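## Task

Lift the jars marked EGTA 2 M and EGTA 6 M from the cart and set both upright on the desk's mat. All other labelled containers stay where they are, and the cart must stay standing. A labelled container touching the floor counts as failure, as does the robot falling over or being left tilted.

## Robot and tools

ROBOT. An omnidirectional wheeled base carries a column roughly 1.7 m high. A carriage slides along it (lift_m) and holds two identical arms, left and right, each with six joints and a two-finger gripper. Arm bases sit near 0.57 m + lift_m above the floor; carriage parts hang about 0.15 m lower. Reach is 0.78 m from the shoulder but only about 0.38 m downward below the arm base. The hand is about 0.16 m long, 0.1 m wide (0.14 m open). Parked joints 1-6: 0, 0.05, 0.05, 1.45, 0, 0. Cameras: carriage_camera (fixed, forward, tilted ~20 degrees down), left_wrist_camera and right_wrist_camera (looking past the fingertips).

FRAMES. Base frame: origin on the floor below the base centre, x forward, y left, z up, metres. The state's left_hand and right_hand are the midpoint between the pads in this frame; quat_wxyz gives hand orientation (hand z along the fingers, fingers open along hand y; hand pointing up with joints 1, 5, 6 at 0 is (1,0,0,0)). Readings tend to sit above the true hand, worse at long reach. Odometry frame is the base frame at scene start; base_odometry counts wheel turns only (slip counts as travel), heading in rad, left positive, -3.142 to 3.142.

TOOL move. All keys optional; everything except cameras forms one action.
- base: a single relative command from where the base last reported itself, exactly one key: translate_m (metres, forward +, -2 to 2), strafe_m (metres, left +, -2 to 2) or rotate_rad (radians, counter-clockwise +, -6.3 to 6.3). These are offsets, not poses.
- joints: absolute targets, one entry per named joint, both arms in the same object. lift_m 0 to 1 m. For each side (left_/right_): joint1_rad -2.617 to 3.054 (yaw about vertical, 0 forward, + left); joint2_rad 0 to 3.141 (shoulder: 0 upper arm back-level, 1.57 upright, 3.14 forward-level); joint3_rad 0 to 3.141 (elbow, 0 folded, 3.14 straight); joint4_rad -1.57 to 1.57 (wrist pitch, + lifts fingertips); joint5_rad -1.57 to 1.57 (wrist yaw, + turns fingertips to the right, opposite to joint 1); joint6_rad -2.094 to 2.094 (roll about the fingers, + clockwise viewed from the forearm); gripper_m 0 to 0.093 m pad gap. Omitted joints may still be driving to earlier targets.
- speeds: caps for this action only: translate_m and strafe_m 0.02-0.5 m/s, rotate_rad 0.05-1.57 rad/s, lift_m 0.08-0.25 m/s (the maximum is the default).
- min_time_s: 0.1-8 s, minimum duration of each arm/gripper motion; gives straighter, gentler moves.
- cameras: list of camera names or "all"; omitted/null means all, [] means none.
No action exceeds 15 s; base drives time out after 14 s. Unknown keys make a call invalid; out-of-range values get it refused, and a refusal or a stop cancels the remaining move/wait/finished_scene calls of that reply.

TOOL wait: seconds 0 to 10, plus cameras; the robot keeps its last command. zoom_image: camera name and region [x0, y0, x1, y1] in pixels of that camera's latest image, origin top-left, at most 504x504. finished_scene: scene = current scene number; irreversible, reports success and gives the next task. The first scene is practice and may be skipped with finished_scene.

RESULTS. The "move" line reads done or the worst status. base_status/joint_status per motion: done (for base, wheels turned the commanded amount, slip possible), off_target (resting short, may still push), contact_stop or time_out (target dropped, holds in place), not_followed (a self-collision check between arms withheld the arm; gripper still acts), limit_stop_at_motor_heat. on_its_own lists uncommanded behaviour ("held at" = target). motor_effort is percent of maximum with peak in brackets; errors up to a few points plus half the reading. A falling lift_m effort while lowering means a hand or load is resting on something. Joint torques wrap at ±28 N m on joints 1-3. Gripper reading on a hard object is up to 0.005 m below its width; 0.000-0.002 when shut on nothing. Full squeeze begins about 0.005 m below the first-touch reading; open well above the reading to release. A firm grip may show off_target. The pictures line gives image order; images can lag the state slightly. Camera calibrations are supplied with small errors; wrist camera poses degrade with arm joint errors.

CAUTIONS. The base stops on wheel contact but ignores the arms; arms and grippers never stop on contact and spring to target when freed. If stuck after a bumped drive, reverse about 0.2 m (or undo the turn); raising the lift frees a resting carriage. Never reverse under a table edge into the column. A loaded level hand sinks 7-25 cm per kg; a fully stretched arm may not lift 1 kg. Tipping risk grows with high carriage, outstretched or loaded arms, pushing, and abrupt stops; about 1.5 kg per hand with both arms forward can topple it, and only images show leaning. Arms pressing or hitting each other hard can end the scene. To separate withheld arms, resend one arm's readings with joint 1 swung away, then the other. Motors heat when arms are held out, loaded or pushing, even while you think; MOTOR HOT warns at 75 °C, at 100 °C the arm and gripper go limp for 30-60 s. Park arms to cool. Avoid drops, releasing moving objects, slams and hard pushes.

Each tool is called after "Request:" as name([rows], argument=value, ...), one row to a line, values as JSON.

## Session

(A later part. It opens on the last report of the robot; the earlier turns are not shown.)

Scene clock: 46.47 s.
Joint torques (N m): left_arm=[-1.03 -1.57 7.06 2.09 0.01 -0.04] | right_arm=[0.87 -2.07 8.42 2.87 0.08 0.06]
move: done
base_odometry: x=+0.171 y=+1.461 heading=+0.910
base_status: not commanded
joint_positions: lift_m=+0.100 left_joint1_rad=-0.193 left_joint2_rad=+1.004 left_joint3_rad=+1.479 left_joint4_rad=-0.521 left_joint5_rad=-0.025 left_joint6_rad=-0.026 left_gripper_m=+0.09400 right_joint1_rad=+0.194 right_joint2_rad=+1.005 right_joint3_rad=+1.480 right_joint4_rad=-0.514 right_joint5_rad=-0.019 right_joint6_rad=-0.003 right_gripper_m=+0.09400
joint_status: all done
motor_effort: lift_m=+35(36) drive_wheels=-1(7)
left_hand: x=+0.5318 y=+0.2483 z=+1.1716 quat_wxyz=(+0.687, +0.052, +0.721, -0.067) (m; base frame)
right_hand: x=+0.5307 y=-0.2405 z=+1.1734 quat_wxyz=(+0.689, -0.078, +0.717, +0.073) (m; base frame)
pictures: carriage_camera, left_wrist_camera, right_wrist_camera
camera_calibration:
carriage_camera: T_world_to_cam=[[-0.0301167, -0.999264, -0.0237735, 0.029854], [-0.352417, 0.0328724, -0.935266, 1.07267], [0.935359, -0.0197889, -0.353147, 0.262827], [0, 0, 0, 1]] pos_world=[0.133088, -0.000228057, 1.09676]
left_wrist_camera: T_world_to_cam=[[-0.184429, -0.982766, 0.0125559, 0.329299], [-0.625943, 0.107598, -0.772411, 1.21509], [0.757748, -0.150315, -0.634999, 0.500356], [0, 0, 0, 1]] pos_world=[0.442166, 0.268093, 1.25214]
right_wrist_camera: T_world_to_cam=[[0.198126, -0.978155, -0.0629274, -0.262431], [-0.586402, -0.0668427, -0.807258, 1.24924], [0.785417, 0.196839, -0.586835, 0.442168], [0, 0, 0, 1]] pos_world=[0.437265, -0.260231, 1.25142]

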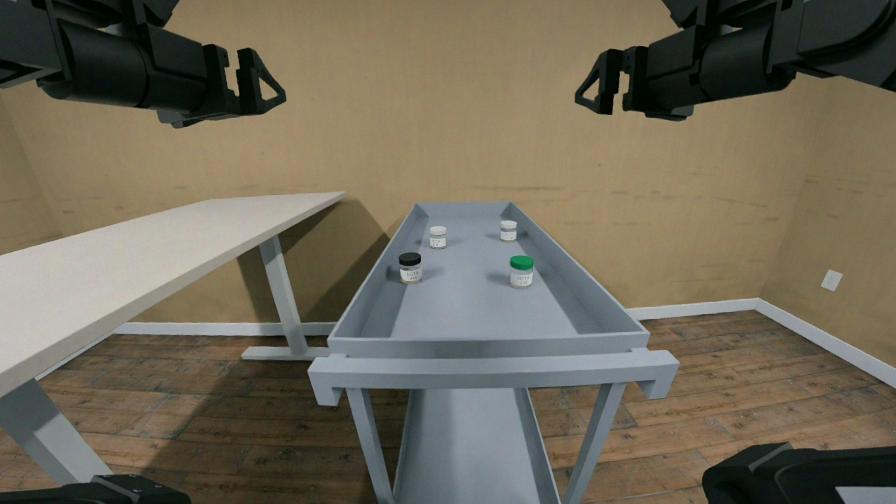

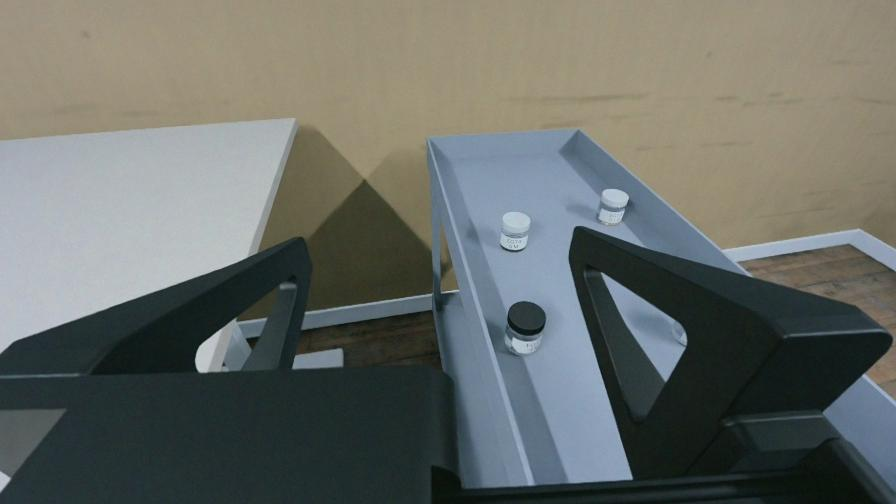

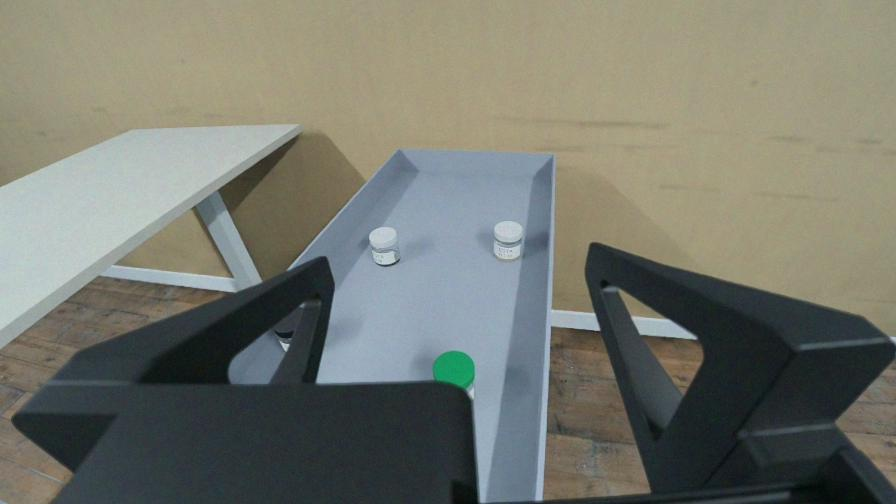

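Request:
move(joints={"right_joint1_rad":0.2,"right_joint2_rad":0.9,"right_joint3_rad":1.3,"right_joint4_rad":-0.6,"left_joint1_rad":-0.35,"left_joint2_rad":0.9,"left_joint3_rad":1.3,"left_joint4_rad":-0.6,"lift_m":0.0}, min_time_s=1.5)

Request:
zoom_image(camera="carriage_camera", region=[390, 190, 560, 290])

Scene clock: 49.97 s.
Joint torques (N m): left_arm=[-1.05 -1.65 4.67 1.91 0.01 -0.04] | right_arm=[0.83 -1.89 6.35 2.58 0.08 0.06]
move: done
base_odometry: x=+0.171 y=+1.461 heading=+0.910
base_status: not commanded
joint_positions: lift_m=+0.002 left_joint1_rad=-0.343 left_joint2_rad=+0.908 left_joint3_rad=+1.312 left_joint4_rad=-0.598 left_joint5_rad=-0.025 left_joint6_rad=-0.026 left_gripper_m=+0.09400 right_joint1_rad=+0.194 right_joint2_rad=+0.908 right_joint3_rad=+1.306 right_joint4_rad=-0.589 right_joint5_rad=-0.019 right_joint6_rad=-0.003 right_gripper_m=+0.09400
joint_status: all done
joint sent to its limit — lift_m, lower limit.
motor_effort: lift_m=+35(37) drive_wheels=+6(7)
left_hand: x=+0.5070 y=+0.2073 z=+1.0090 quat_wxyz=(+0.626, +0.114, +0.764, -0.107) (m; base frame)
right_hand: x=+0.5176 y=-0.2430 z=+1.0088 quat_wxyz=(+0.633, -0.082, +0.767, +0.068) (m; base frame)
pictures: carriage_camera, left_wrist_camera, right_wrist_camera
camera_calibration:
carriage_camera: T_world_to_cam=[[-0.0301167, -0.999264, -0.0237735, 0.027525], [-0.352417, 0.0328724, -0.935266, 0.981042], [0.935359, -0.0197889, -0.353147, 0.22823], [0, 0, 0, 1]] pos_world=[0.133088, -0.000228057, 0.998788]
left_wrist_camera: T_world_to_cam=[[-0.327484, -0.944789, 0.0112982, 0.352451], [-0.703344, 0.235775, -0.67061, 0.98832], [0.630921, -0.227561, -0.741724, 0.597773], [0, 0, 0, 1]] pos_world=[0.433404, 0.236, 1.10218]
right_wrist_camera: T_world_to_cam=[[0.188767, -0.979992, -0.0631025, -0.268136], [-0.699035, -0.0889614, -0.709532, 1.06286], [0.689722, 0.178047, -0.701842, 0.517341], [0, 0, 0, 1]] pos_world=[0.43677, -0.260329, 1.1003]

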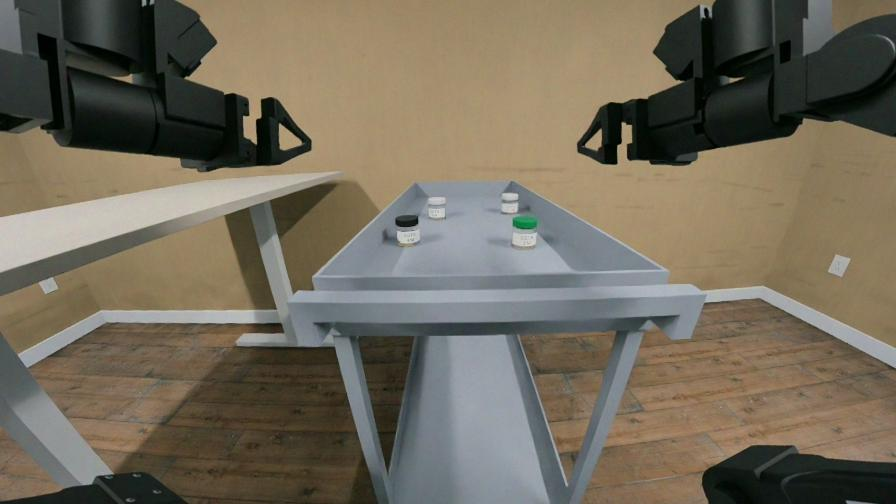

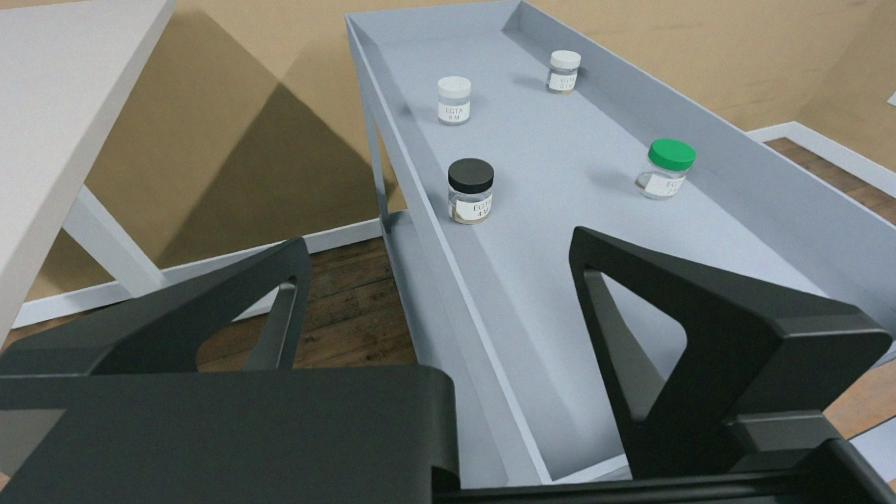

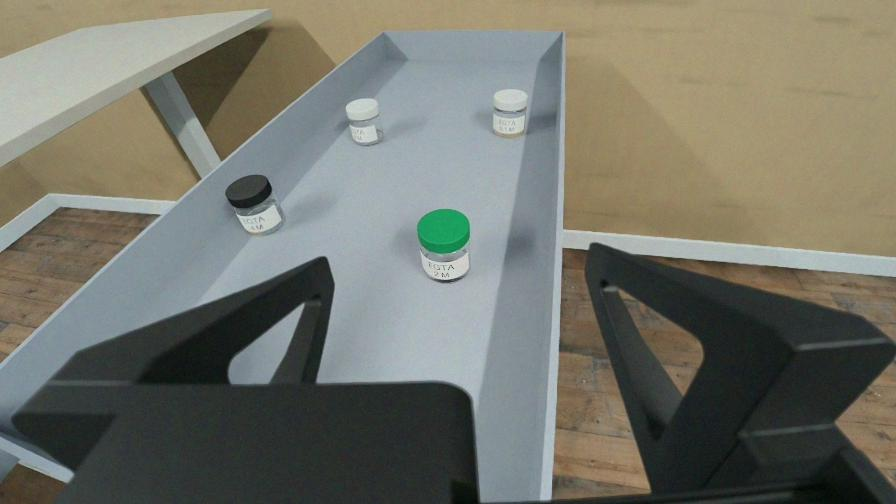

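Scaled by 2.965.

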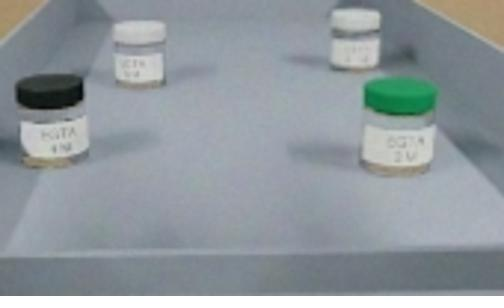

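Request:
zoom_image(camera="right_wrist_camera", region=[230, 170, 480, 290])

Request:
zoom_image(camera="left_wrist_camera", region=[430, 70, 500, 130])

Request:
zoom_image(camera="right_wrist_camera", region=[480, 80, 540, 140])

Request:
zoom_image(camera="right_wrist_camera", region=[330, 90, 400, 150])

Scaled by 2.016.

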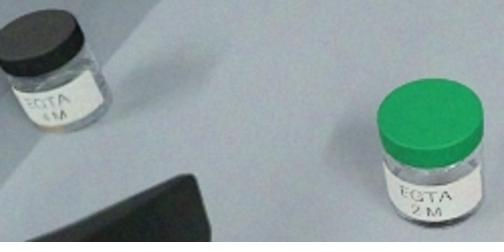

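Scaled by 7.200.

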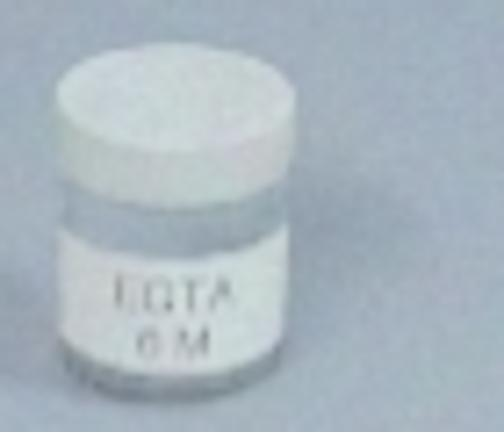

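Scaled by 8.400.

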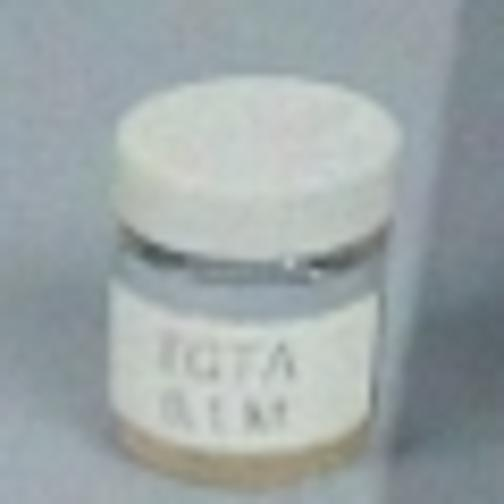

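Scaled by 7.200.

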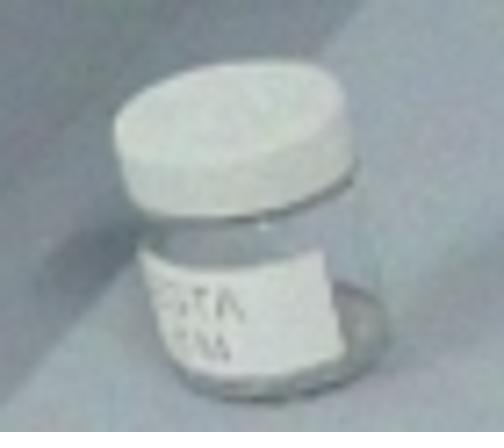

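Request:
move(joints={"left_joint1_rad":0,"left_joint2_rad":0.05,"left_joint3_rad":0.05,"left_joint4_rad":1.45,"right_joint1_rad":0,"right_joint2_rad":0.05,"right_joint3_rad":0.05,"right_joint4_rad":1.45,"lift_m":0.4}, min_time_s=2, cameras=[])

Request:
move(base={"strafe_m": -1.0}, cameras=["carriage_camera"])

Scene clock: 60.23 s.
Joint torques (N m): left_arm=[0.17 3.43 3.9 -0.25 0.02 -0.04] | right_arm=[-0.42 2.45 5.42 0 0.09 0.06]
move: done
base_odometry: x=+0.171 y=+1.461 heading=+0.910
base_status: not commanded
joint_positions: lift_m=+0.400 left_joint1_rad=-0.007 left_joint2_rad=+0.057 left_joint3_rad=+0.061 left_joint4_rad=+1.438 left_joint5_rad=-0.025 left_joint6_rad=-0.026 left_gripper_m=+0.09400 right_joint1_rad=+0.006 right_joint2_rad=+0.058 right_joint3_rad=+0.056 right_joint4_rad=+1.436 right_joint5_rad=-0.019 right_joint6_rad=-0.003 right_gripper_m=+0.09400
joint_status: all done
motor_effort: lift_m=+43(51) drive_wheels=-2(7)
left_hand: x=+0.2551 y=+0.3085 z=+1.4142 quat_wxyz=(+0.998, -0.013, +0.064, -0.016) (m; base frame)
right_hand: x=+0.2575 y=-0.3008 z=+1.4126 quat_wxyz=(+0.998, -0.010, +0.068, +0.002) (m; base frame)
pictures: none
No camera images: "cameras" was empty.

Scene clock: 64.53 s.
Joint torques (N m): left_arm=[-0.03 3.4 3.9 -0.21 0.02 -0.04] | right_arm=[-0.18 2.45 5.45 -0.03 0.09 0.07]
move: done
base_odometry: x=+0.961 y=+0.848 heading=+0.910
base_status: done
joint_positions: lift_m=+0.400 left_joint1_rad=-0.005 left_joint2_rad=+0.057 left_joint3_rad=+0.061 left_joint4_rad=+1.441 left_joint5_rad=-0.025 left_joint6_rad=-0.026 left_gripper_m=+0.09400 right_joint1_rad=+0.005 right_joint2_rad=+0.058 right_joint3_rad=+0.056 right_joint4_rad=+1.439 right_joint5_rad=-0.019 right_joint6_rad=-0.003 right_gripper_m=+0.09400
joint_status: not commanded
motor_effort: lift_m=+43(44) drive_wheels=+1(17)
left_hand: x=+0.2546 y=+0.3085 z=+1.4143 quat_wxyz=(+0.998, -0.013, +0.063, -0.015) (m; base frame)
right_hand: x=+0.2568 y=-0.3009 z=+1.4127 quat_wxyz=(+0.998, -0.010, +0.067, +0.001) (m; base frame)
pictures: carriage_camera
camera_calibration:
carriage_camera: T_world_to_cam=[[-0.0301167, -0.999264, -0.0237735, 0.0369718], [-0.352417, 0.0328724, -0.935266, 1.35269], [0.935359, -0.0197889, -0.353147, 0.368559], [0, 0, 0, 1]] pos_world=[0.133088, -0.000228057, 1.39616]

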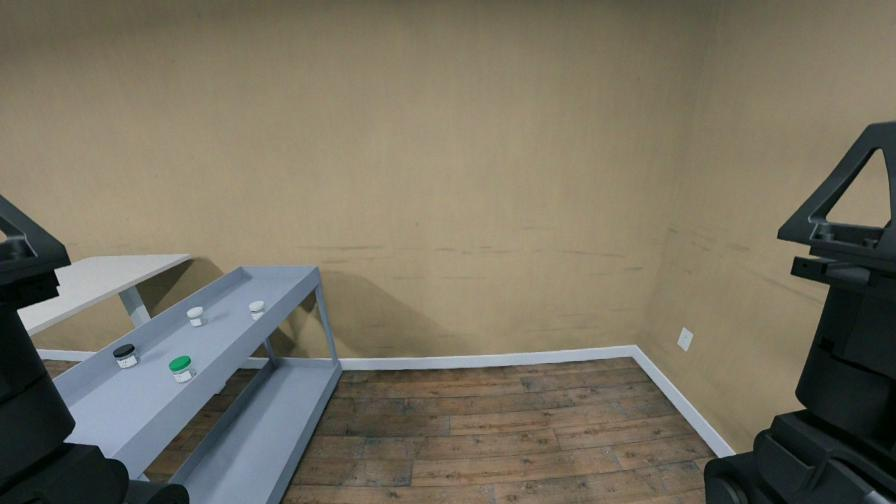

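Request:
move(base={"translate_m": 0.85}, cameras=[])

Request:
move(base={"strafe_m": -0.1}, cameras=[])

Request:
move(base={"rotate_rad": 1.55}, cameras=["carriage_camera"])

Scene clock: 69.30 s.
Joint torques (N m): left_arm=[-0.02 3.21 3.88 -0.28 0.02 -0.04] | right_arm=[-0.28 2.41 5.29 -0.12 0.09 0.06]
move: done
base_odometry: x=+1.483 y=+1.519 heading=+0.910
base_status: done
joint_positions: lift_m=+0.400 left_joint1_rad=-0.005 left_joint2_rad=+0.057 left_joint3_rad=+0.061 left_joint4_rad=+1.446 left_joint5_rad=-0.025 left_joint6_rad=-0.026 left_gripper_m=+0.09400 right_joint1_rad=+0.005 right_joint2_rad=+0.058 right_joint3_rad=+0.056 right_joint4_rad=+1.444 right_joint5_rad=-0.019 right_joint6_rad=-0.003 right_gripper_m=+0.09400
joint_status: not commanded
motor_effort: lift_m=+42(44) drive_wheels=-2(21)
left_hand: x=+0.2534 y=+0.3086 z=+1.4144 quat_wxyz=(+0.998, -0.013, +0.060, -0.015) (m; base frame)
right_hand: x=+0.2556 y=-0.3009 z=+1.4129 quat_wxyz=(+0.998, -0.010, +0.064, +0.001) (m; base frame)
pictures: none
No camera images: "cameras" was empty.

Scene clock: 71.00 s.
Joint torques (N m): left_arm=[0.05 3.43 3.89 -0.27 0.02 -0.04] | right_arm=[-0.24 2.47 5.41 -0.12 0.09 0.06]
move: done
base_odometry: x=+1.562 y=+1.458 heading=+0.910
base_status: done
joint_positions: lift_m=+0.400 left_joint1_rad=-0.004 left_joint2_rad=+0.057 left_joint3_rad=+0.061 left_joint4_rad=+1.446 left_joint5_rad=-0.025 left_joint6_rad=-0.026 left_gripper_m=+0.09400 right_joint1_rad=+0.004 right_joint2_rad=+0.058 right_joint3_rad=+0.056 right_joint4_rad=+1.444 right_joint5_rad=-0.019 right_joint6_rad=-0.003 right_gripper_m=+0.09400
joint_status: not commanded
motor_effort: lift_m=+43(44) drive_wheels=+1(17)
left_hand: x=+0.2534 y=+0.3086 z=+1.4144 quat_wxyz=(+0.998, -0.013, +0.060, -0.014) (m; base frame)
right_hand: x=+0.2555 y=-0.3009 z=+1.4129 quat_wxyz=(+0.998, -0.010, +0.064, +0.001) (m; base frame)
pictures: none
No camera images: "cameras" was empty.

Scene clock: 74.10 s.
Joint torques (N m): left_arm=[-0.1 3.44 3.89 -0.27 0.02 -0.04] | right_arm=[-0.18 2.48 5.39 -0.14 0.09 0.06]
move: done
base_odometry: x=+1.562 y=+1.458 heading=+2.460
base_status: done
joint_positions: lift_m=+0.400 left_joint1_rad=-0.004 left_joint2_rad=+0.057 left_joint3_rad=+0.061 left_joint4_rad=+1.446 left_joint5_rad=-0.025 left_joint6_rad=-0.026 left_gripper_m=+0.09400 right_joint1_rad=+0.004 right_joint2_rad=+0.058 right_joint3_rad=+0.056 right_joint4_rad=+1.446 right_joint5_rad=-0.019 right_joint6_rad=-0.003 right_gripper_m=+0.09400
joint_status: not commanded
motor_effort: lift_m=+43(44) drive_wheels=+8(20)
left_hand: x=+0.2533 y=+0.3086 z=+1.4144 quat_wxyz=(+0.998, -0.013, +0.060, -0.014) (m; base frame)
right_hand: x=+0.2552 y=-0.3009 z=+1.4129 quat_wxyz=(+0.998, -0.010, +0.063, +0.001) (m; base frame)
pictures: carriage_camera
camera_calibration:
carriage_camera: T_world_to_cam=[[-0.0301167, -0.999264, -0.0237735, 0.0369718], [-0.352417, 0.0328724, -0.935266, 1.35269], [0.935359, -0.0197889, -0.353147, 0.368559], [0, 0, 0, 1]] pos_world=[0.133088, -0.000228057, 1.39616]

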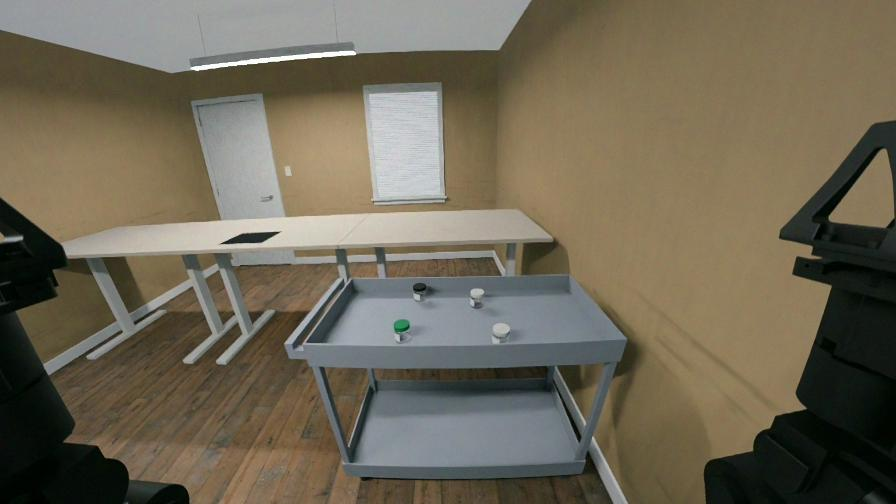

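Request:
move(base={"translate_m": 0.34}, speeds={"translate_m": 0.15}, joints={"lift_m": 0.6}, cameras=["carriage_camera"])

Scene clock: 79.93 s.
Joint torques (N m): left_arm=[-0.13 3.96 4.12 -0.32 0.02 -0.04] | right_arm=[-0.2 2.91 5.89 -0.21 0.09 0.06]
move: done
base_odometry: x=+1.298 y=+1.672 heading=+2.460
base_status: done
joint_positions: lift_m=+0.600 left_joint1_rad=-0.004 left_joint2_rad=+0.052 left_joint3_rad=+0.057 left_joint4_rad=+1.448 left_joint5_rad=-0.025 left_joint6_rad=-0.026 left_gripper_m=+0.09400 right_joint1_rad=+0.004 right_joint2_rad=+0.053 right_joint3_rad=+0.050 right_joint4_rad=+1.447 right_joint5_rad=-0.019 right_joint6_rad=-0.003 right_gripper_m=+0.09400
joint_status: all done
motor_effort: lift_m=+42(51) drive_wheels=+9(21)
left_hand: x=+0.2524 y=+0.3086 z=+1.6135 quat_wxyz=(+0.998, -0.013, +0.059, -0.014) (m; base frame)
right_hand: x=+0.2552 y=-0.3009 z=+1.6115 quat_wxyz=(+0.998, -0.010, +0.063, +0.001) (m; base frame)
pictures: carriage_camera
camera_calibration:
carriage_camera: T_world_to_cam=[[-0.0301167, -0.999264, -0.0237735, 0.0417276], [-0.352417, 0.0328724, -0.935266, 1.53978], [0.935359, -0.0197889, -0.353147, 0.439205], [0, 0, 0, 1]] pos_world=[0.133088, -0.000228057, 1.5962]

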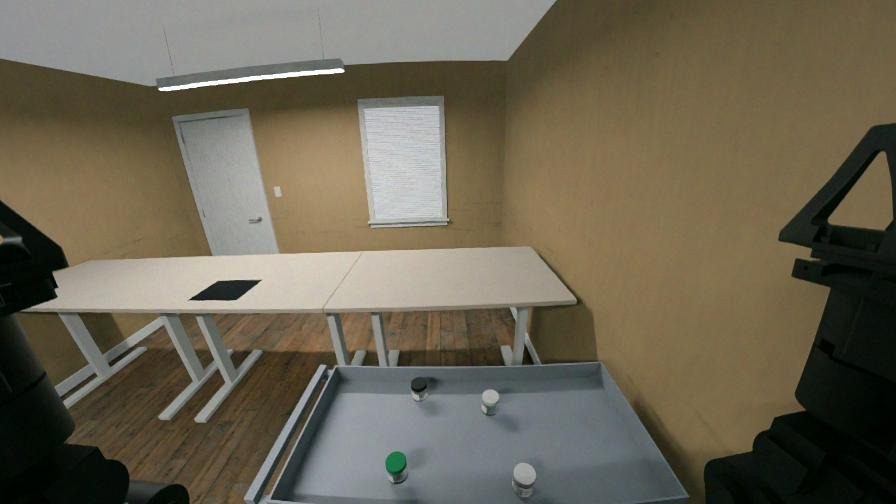

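Request:
move(joints={"left_joint1_rad":-0.467,"left_joint2_rad":2.083,"left_joint3_rad":1.186,"left_joint4_rad":-0.553,"left_joint5_rad":0,"left_joint6_rad":0,"right_joint1_rad":0.313,"right_joint2_rad":2.647,"right_joint3_rad":2.186,"right_joint4_rad":-0.839,"right_joint5_rad":0,"right_joint6_rad":0}, min_time_s=3.5, cameras=[])

Request:
move(joints={"lift_m": 0.43})

Scene clock: 85.20 s.
Joint torques (N m): left_arm=[-1.01 -10.17 7.06 0.41 0.13 0.11] | right_arm=[0.7 -12.59 9.02 0.97 0.24 0.09]
move: done
base_odometry: x=+1.298 y=+1.672 heading=+2.460
base_status: not commanded
joint_positions: lift_m=+0.600 left_joint1_rad=-0.460 left_joint2_rad=+2.074 left_joint3_rad=+1.158 left_joint4_rad=-0.543 left_joint5_rad=-0.012 left_joint6_rad=-0.016 left_gripper_m=+0.09400 right_joint1_rad=+0.307 right_joint2_rad=+2.632 right_joint3_rad=+2.162 right_joint4_rad=-0.826 right_joint5_rad=-0.016 right_joint6_rad=-0.003 right_gripper_m=+0.09400
joint_status: all done
motor_effort: lift_m=+42(43) drive_wheels=+9(9)
left_hand: x=+0.5562 y=+0.1413 z=+1.1235 quat_wxyz=(+0.056, +0.220, +0.974, -0.007) (m; base frame)
right_hand: x=+0.7582 y=-0.1316 z=+1.1289 quat_wxyz=(+0.134, -0.154, +0.978, +0.028) (m; base frame)
pictures: none
No camera images: "cameras" was empty.

Scene clock: 86.40 s.
Joint torques (N m): left_arm=[-0.84 -11.32 6.24 0.5 0.1 0.09] | right_arm=[0.7 -13.87 7.99 1.08 0.23 0.09]
move: done
base_odometry: x=+1.298 y=+1.672 heading=+2.460
base_status: not commanded
joint_positions: lift_m=+0.430 left_joint1_rad=-0.460 left_joint2_rad=+2.085 left_joint3_rad=+1.167 left_joint4_rad=-0.551 left_joint5_rad=-0.012 left_joint6_rad=-0.015 left_gripper_m=+0.09400 right_joint1_rad=+0.307 right_joint2_rad=+2.646 right_joint3_rad=+2.174 right_joint4_rad=-0.836 right_joint5_rad=-0.015 right_joint6_rad=-0.003 right_gripper_m=+0.09400
joint_status: all done
motor_effort: lift_m=+37(37) drive_wheels=+9(9)
left_hand: x=+0.5560 y=+0.1413 z=+0.9518 quat_wxyz=(+0.051, +0.220, +0.974, -0.006) (m; base frame)
right_hand: x=+0.7570 y=-0.1321 z=+0.9551 quat_wxyz=(+0.128, -0.154, +0.979, +0.027) (m; base frame)
pictures: carriage_camera, left_wrist_camera, right_wrist_camera
camera_calibration:
carriage_camera: T_world_to_cam=[[-0.0301167, -0.999264, -0.0237735, 0.0376973], [-0.352417, 0.0328724, -0.935266, 1.38123], [0.935359, -0.0197889, -0.353147, 0.379336], [0, 0, 0, 1]] pos_world=[0.133088, -0.000228057, 1.42667]
left_wrist_camera: T_world_to_cam=[[-0.443703, -0.896151, 0.00639476, 0.369185], [-0.767187, 0.383519, 0.514137, -0.113021], [-0.463197, 0.223218, -0.857684, 1.16441], [0, 0, 0, 1]] pos_world=[0.61645, 0.114274, 1.05444]
right_wrist_camera: T_world_to_cam=[[0.245092, -0.969294, -0.019985, -0.29044], [-0.916594, -0.238385, 0.320981, 0.36269], [-0.315889, -0.0603518, -0.946875, 1.2586], [0, 0, 0, 1]] pos_world=[0.801202, -0.119103, 1.06951]

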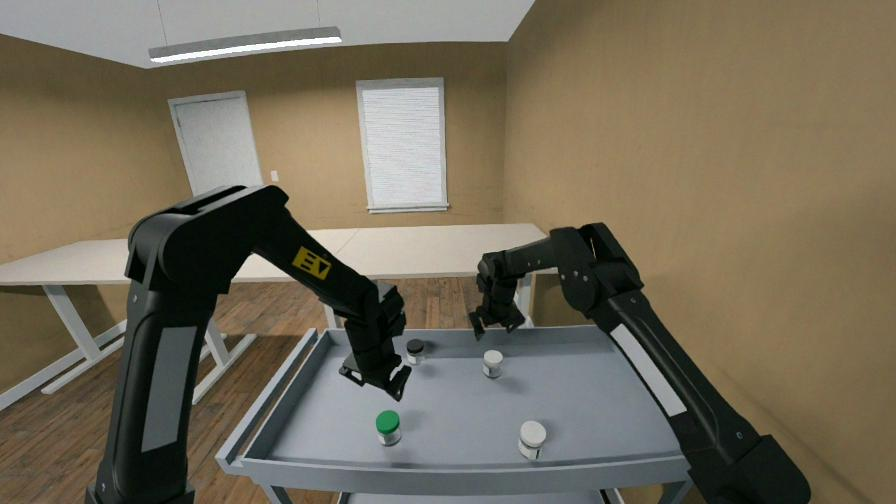

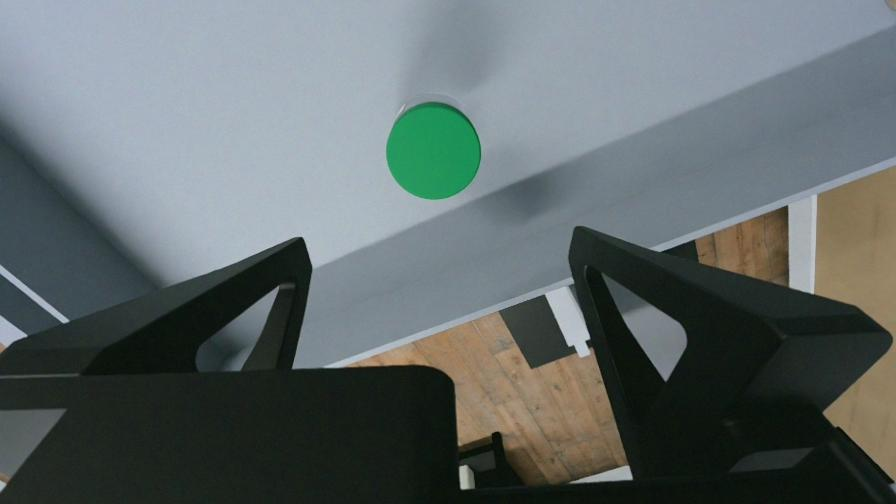

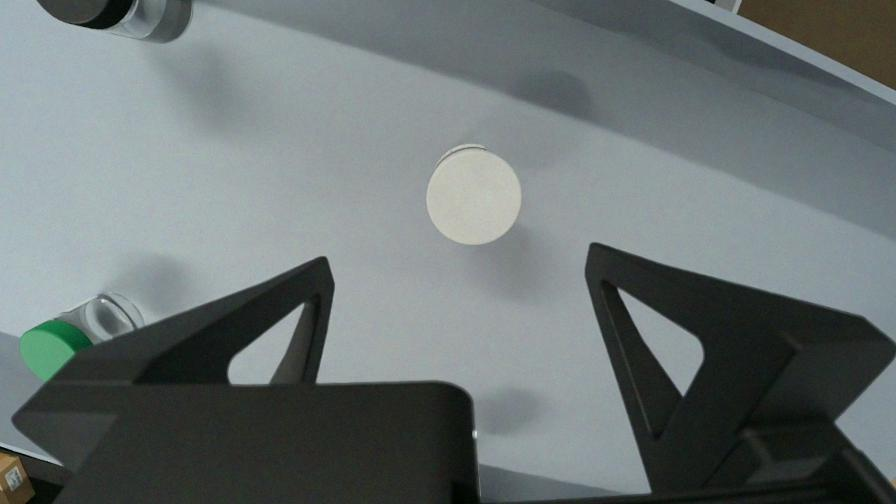

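Request:
move(joints={"left_joint1_rad":-0.442,"left_joint4_rad":-0.52,"right_joint1_rad":0.285,"right_joint4_rad":-0.812,"lift_m":0.37})

Scene clock: 89.70 s.
Joint torques (N m): left_arm=[0.01 -11.43 6.26 0.64 0.12 0.1] | right_arm=[0.03 -14.08 7.9 1.26 0.22 0.09]
move: done
base_odometry: x=+1.298 y=+1.672 heading=+2.460
base_status: not commanded
joint_positions: lift_m=+0.370 left_joint1_rad=-0.447 left_joint2_rad=+2.086 left_joint3_rad=+1.167 left_joint4_rad=-0.533 left_joint5_rad=-0.011 left_joint6_rad=-0.015 left_gripper_m=+0.09400 right_joint1_rad=+0.287 right_joint2_rad=+2.648 right_joint3_rad=+2.175 right_joint4_rad=-0.821 right_joint5_rad=-0.014 right_joint6_rad=-0.003 right_gripper_m=+0.09400
joint_status: all done
motor_effort: lift_m=+36(36) drive_wheels=-4(9)
left_hand: x=+0.5620 y=+0.1437 z=+0.8922 quat_wxyz=(+0.059, +0.214, +0.975, -0.008) (m; base frame)
right_hand: x=+0.7639 y=-0.1421 z=+0.8951 quat_wxyz=(+0.136, -0.144, +0.980, +0.026) (m; base frame)
pictures: carriage_camera, left_wrist_camera, right_wrist_camera
camera_calibration:
carriage_camera: T_world_to_cam=[[-0.0301167, -0.999264, -0.0237735, 0.0362724], [-0.352417, 0.0328724, -0.935266, 1.32517], [0.935359, -0.0197889, -0.353147, 0.35817], [0, 0, 0, 1]] pos_world=[0.133088, -0.000228057, 1.36674]
left_wrist_camera: T_world_to_cam=[[-0.432222, -0.901739, 0.00715863, 0.367974], [-0.779743, 0.37771, 0.499336, -0.0576245], [-0.452975, 0.210242, -0.866379, 1.11934], [0, 0, 0, 1]] pos_world=[0.621147, 0.118249, 0.995913]
right_wrist_camera: T_world_to_cam=[[0.225424, -0.974061, -0.0197241, -0.288917], [-0.925645, -0.220447, 0.307545, 0.407356], [-0.303916, -0.0510704, -0.951329, 1.1995], [0, 0, 0, 1]] pos_world=[0.806744, -0.130364, 1.01015]

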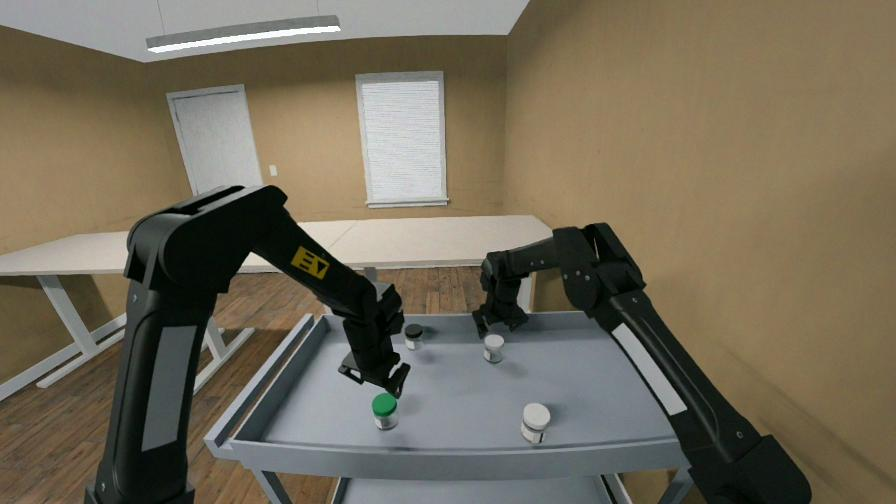

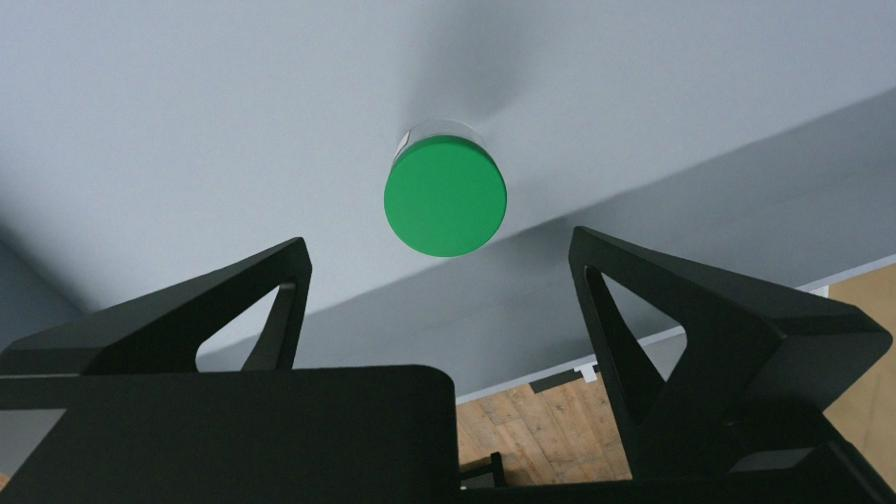

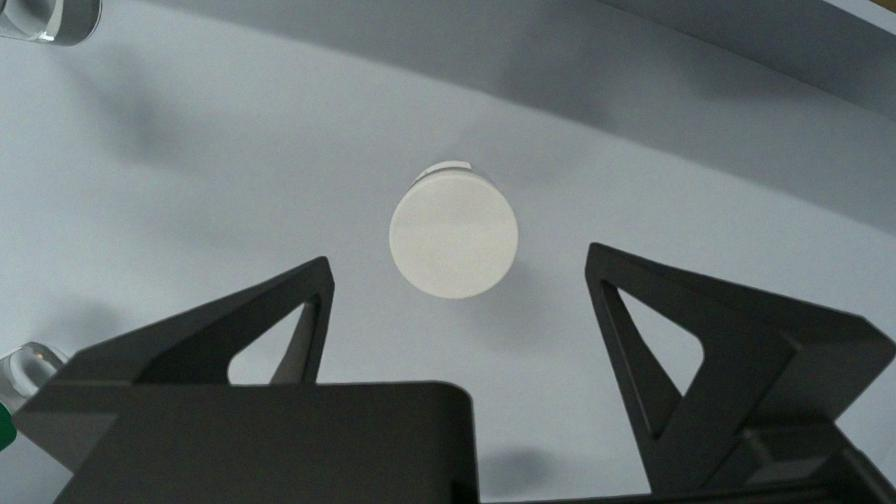

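Request:
move(joints={"lift_m":0.302}, speeds={"lift_m":0.08})

Scene clock: 91.57 s.
Joint torques (N m): left_arm=[-0.06 -11.52 6.15 0.58 0.13 0.09] | right_arm=[-0.06 -14.05 7.79 1.18 0.21 0.1]
move: done
base_odometry: x=+1.298 y=+1.672 heading=+2.460
base_status: not commanded
joint_positions: lift_m=+0.302 left_joint1_rad=-0.447 left_joint2_rad=+2.086 left_joint3_rad=+1.167 left_joint4_rad=-0.527 left_joint5_rad=-0.011 left_joint6_rad=-0.015 left_gripper_m=+0.09400 right_joint1_rad=+0.287 right_joint2_rad=+2.648 right_joint3_rad=+2.176 right_joint4_rad=-0.815 right_joint5_rad=-0.014 right_joint6_rad=-0.003 right_gripper_m=+0.09400
joint_status: all done
motor_effort: lift_m=+36(38) drive_wheels=-4(9)
left_hand: x=+0.5633 y=+0.1430 z=+0.8243 quat_wxyz=(+0.062, +0.214, +0.975, -0.009) (m; base frame)
right_hand: x=+0.7653 y=-0.1417 z=+0.8277 quat_wxyz=(+0.139, -0.144, +0.979, +0.027) (m; base frame)
pictures: carriage_camera, left_wrist_camera, right_wrist_camera
camera_calibration:
carriage_camera: T_world_to_cam=[[-0.0301167, -0.999264, -0.0237735, 0.034655], [-0.352417, 0.0328724, -0.935266, 1.26154], [0.935359, -0.0197889, -0.353147, 0.334143], [0, 0, 0, 1]] pos_world=[0.133088, -0.000228057, 1.2987]
left_wrist_camera: T_world_to_cam=[[-0.432261, -0.90172, 0.00715986, 0.368477], [-0.782476, 0.379021, 0.494039, -0.016733], [-0.448198, 0.207951, -0.86941, 1.06143], [0, 0, 0, 1]] pos_world=[0.621918, 0.117879, 0.92845]
right_wrist_camera: T_world_to_cam=[[0.22554, -0.974027, -0.020087, -0.289943], [-0.927429, -0.220973, 0.30174, 0.435603], [-0.298341, -0.0494252, -0.953179, 1.13331], [0, 0, 0, 1]] pos_world=[0.807496, -0.130142, 0.94298]

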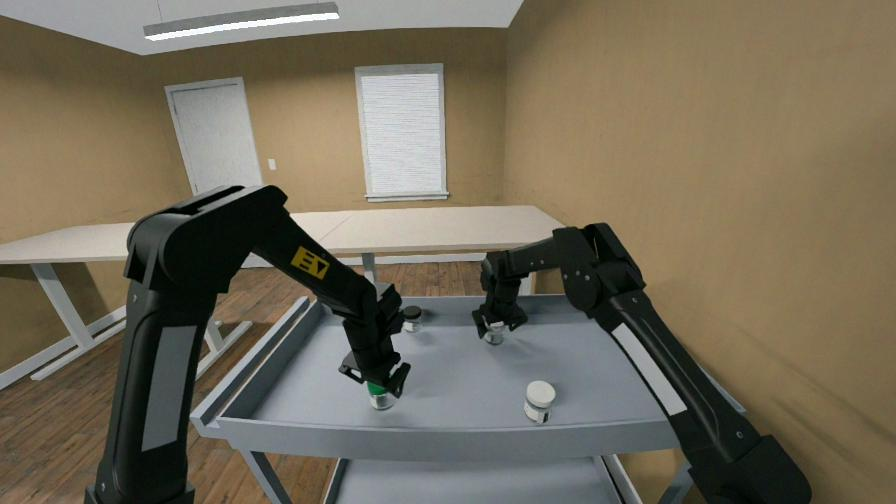

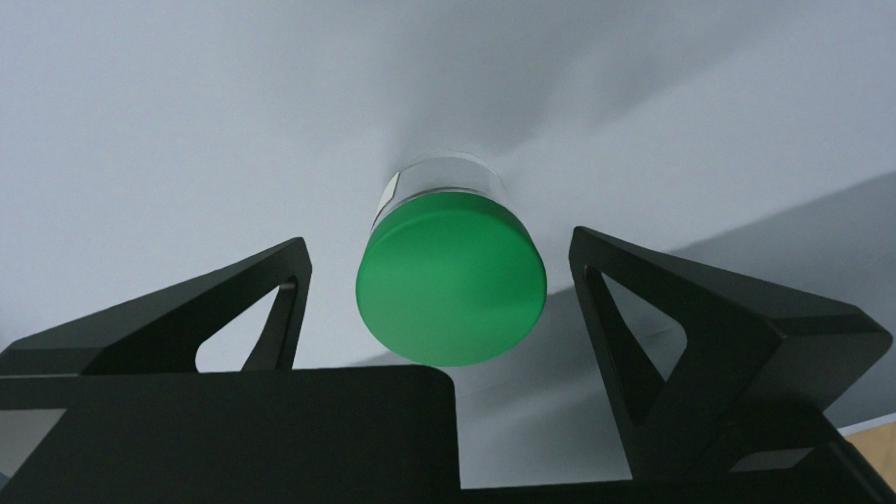

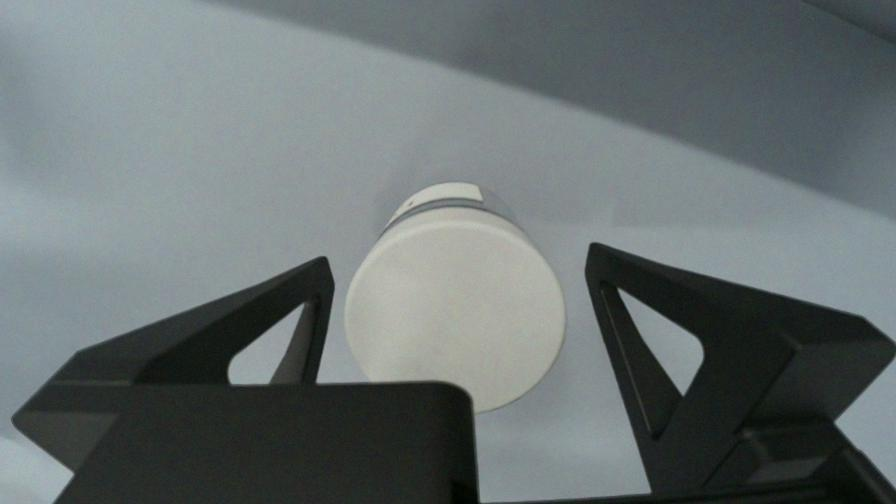

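Request:
move(joints={"left_gripper_m":0.05,"right_gripper_m":0.05}, min_time_s=2.5)

Scene clock: 95.00 s.
Joint torques (N m): left_arm=[0.01 -11.47 6.27 0.6 0.11 0.1] | right_arm=[0.05 -14.08 7.83 1.21 0.22 0.1]
move: off_target
base_odometry: x=+1.298 y=+1.672 heading=+2.460
base_status: not commanded
joint_positions: lift_m=+0.302 left_joint1_rad=-0.447 left_joint2_rad=+2.086 left_joint3_rad=+1.167 left_joint4_rad=-0.527 left_joint5_rad=-0.010 left_joint6_rad=-0.015 left_gripper_m=+0.05388 right_joint1_rad=+0.287 right_joint2_rad=+2.648 right_joint3_rad=+2.176 right_joint4_rad=-0.815 right_joint5_rad=-0.014 right_joint6_rad=-0.003 right_gripper_m=+0.05439
joint_status: right_gripper_m off_target (ended at +0.05441, target +0.05000); the others done
motor_effort: lift_m=+36(37) drive_wheels=-4(9)
left_hand: x=+0.5632 y=+0.1428 z=+0.8243 quat_wxyz=(+0.062, +0.214, +0.975, -0.010) (m; base frame)
right_hand: x=+0.7653 y=-0.1417 z=+0.8277 quat_wxyz=(+0.139, -0.144, +0.979, +0.027) (m; base frame)
pictures: carriage_camera, left_wrist_camera, right_wrist_camera
camera_calibration:
carriage_camera: T_world_to_cam=[[-0.0301167, -0.999264, -0.0237735, 0.034655], [-0.352417, 0.0328724, -0.935266, 1.26154], [0.935359, -0.0197889, -0.353147, 0.334143], [0, 0, 0, 1]] pos_world=[0.133088, -0.000228057, 1.2987]
left_wrist_camera: T_world_to_cam=[[-0.432386, -0.90165, 0.0082953, 0.367405], [-0.782179, 0.379639, 0.494034, -0.016983], [-0.448596, 0.207125, -0.869403, 1.06177], [0, 0, 0, 1]] pos_world=[0.621881, 0.1178, 0.928445]
right_wrist_camera: T_world_to_cam=[[0.22554, -0.974027, -0.020087, -0.289943], [-0.927429, -0.220973, 0.30174, 0.435603], [-0.298341, -0.0494252, -0.953179, 1.13331], [0, 0, 0, 1]] pos_world=[0.807496, -0.130142, 0.94298]

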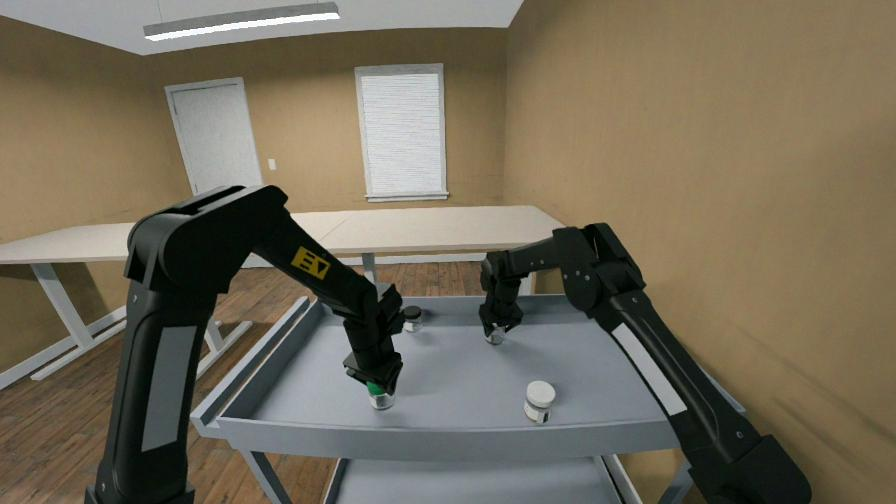

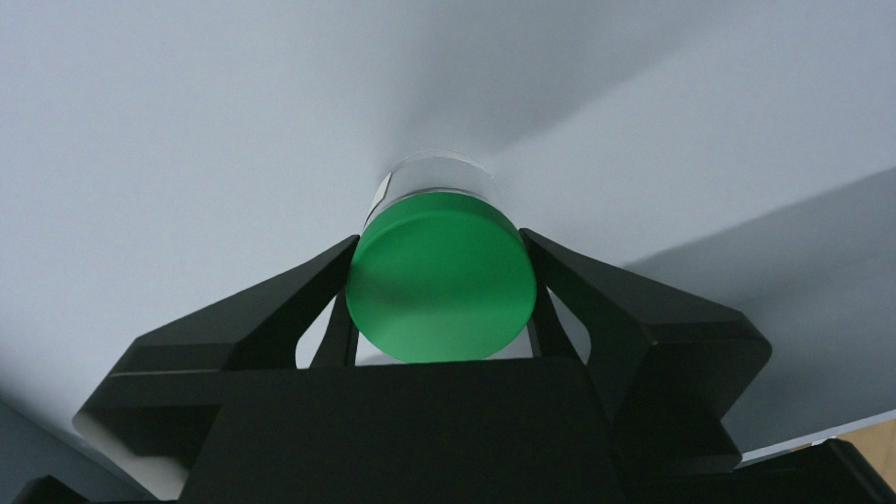

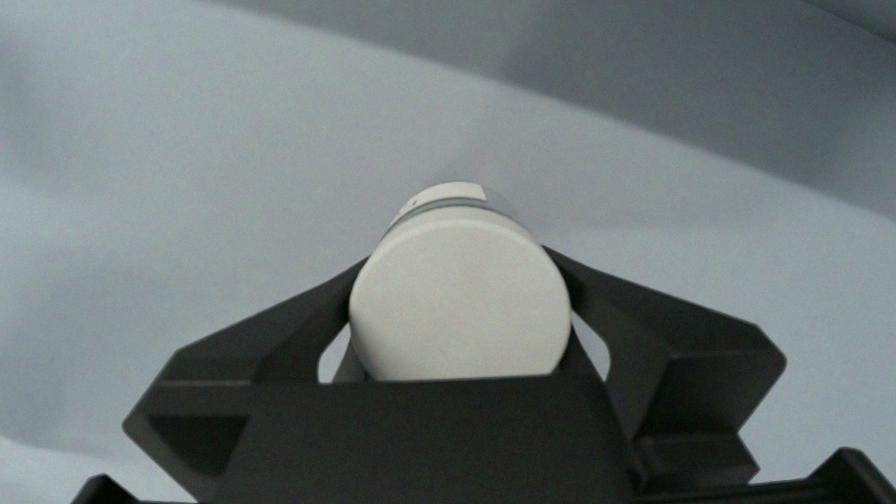

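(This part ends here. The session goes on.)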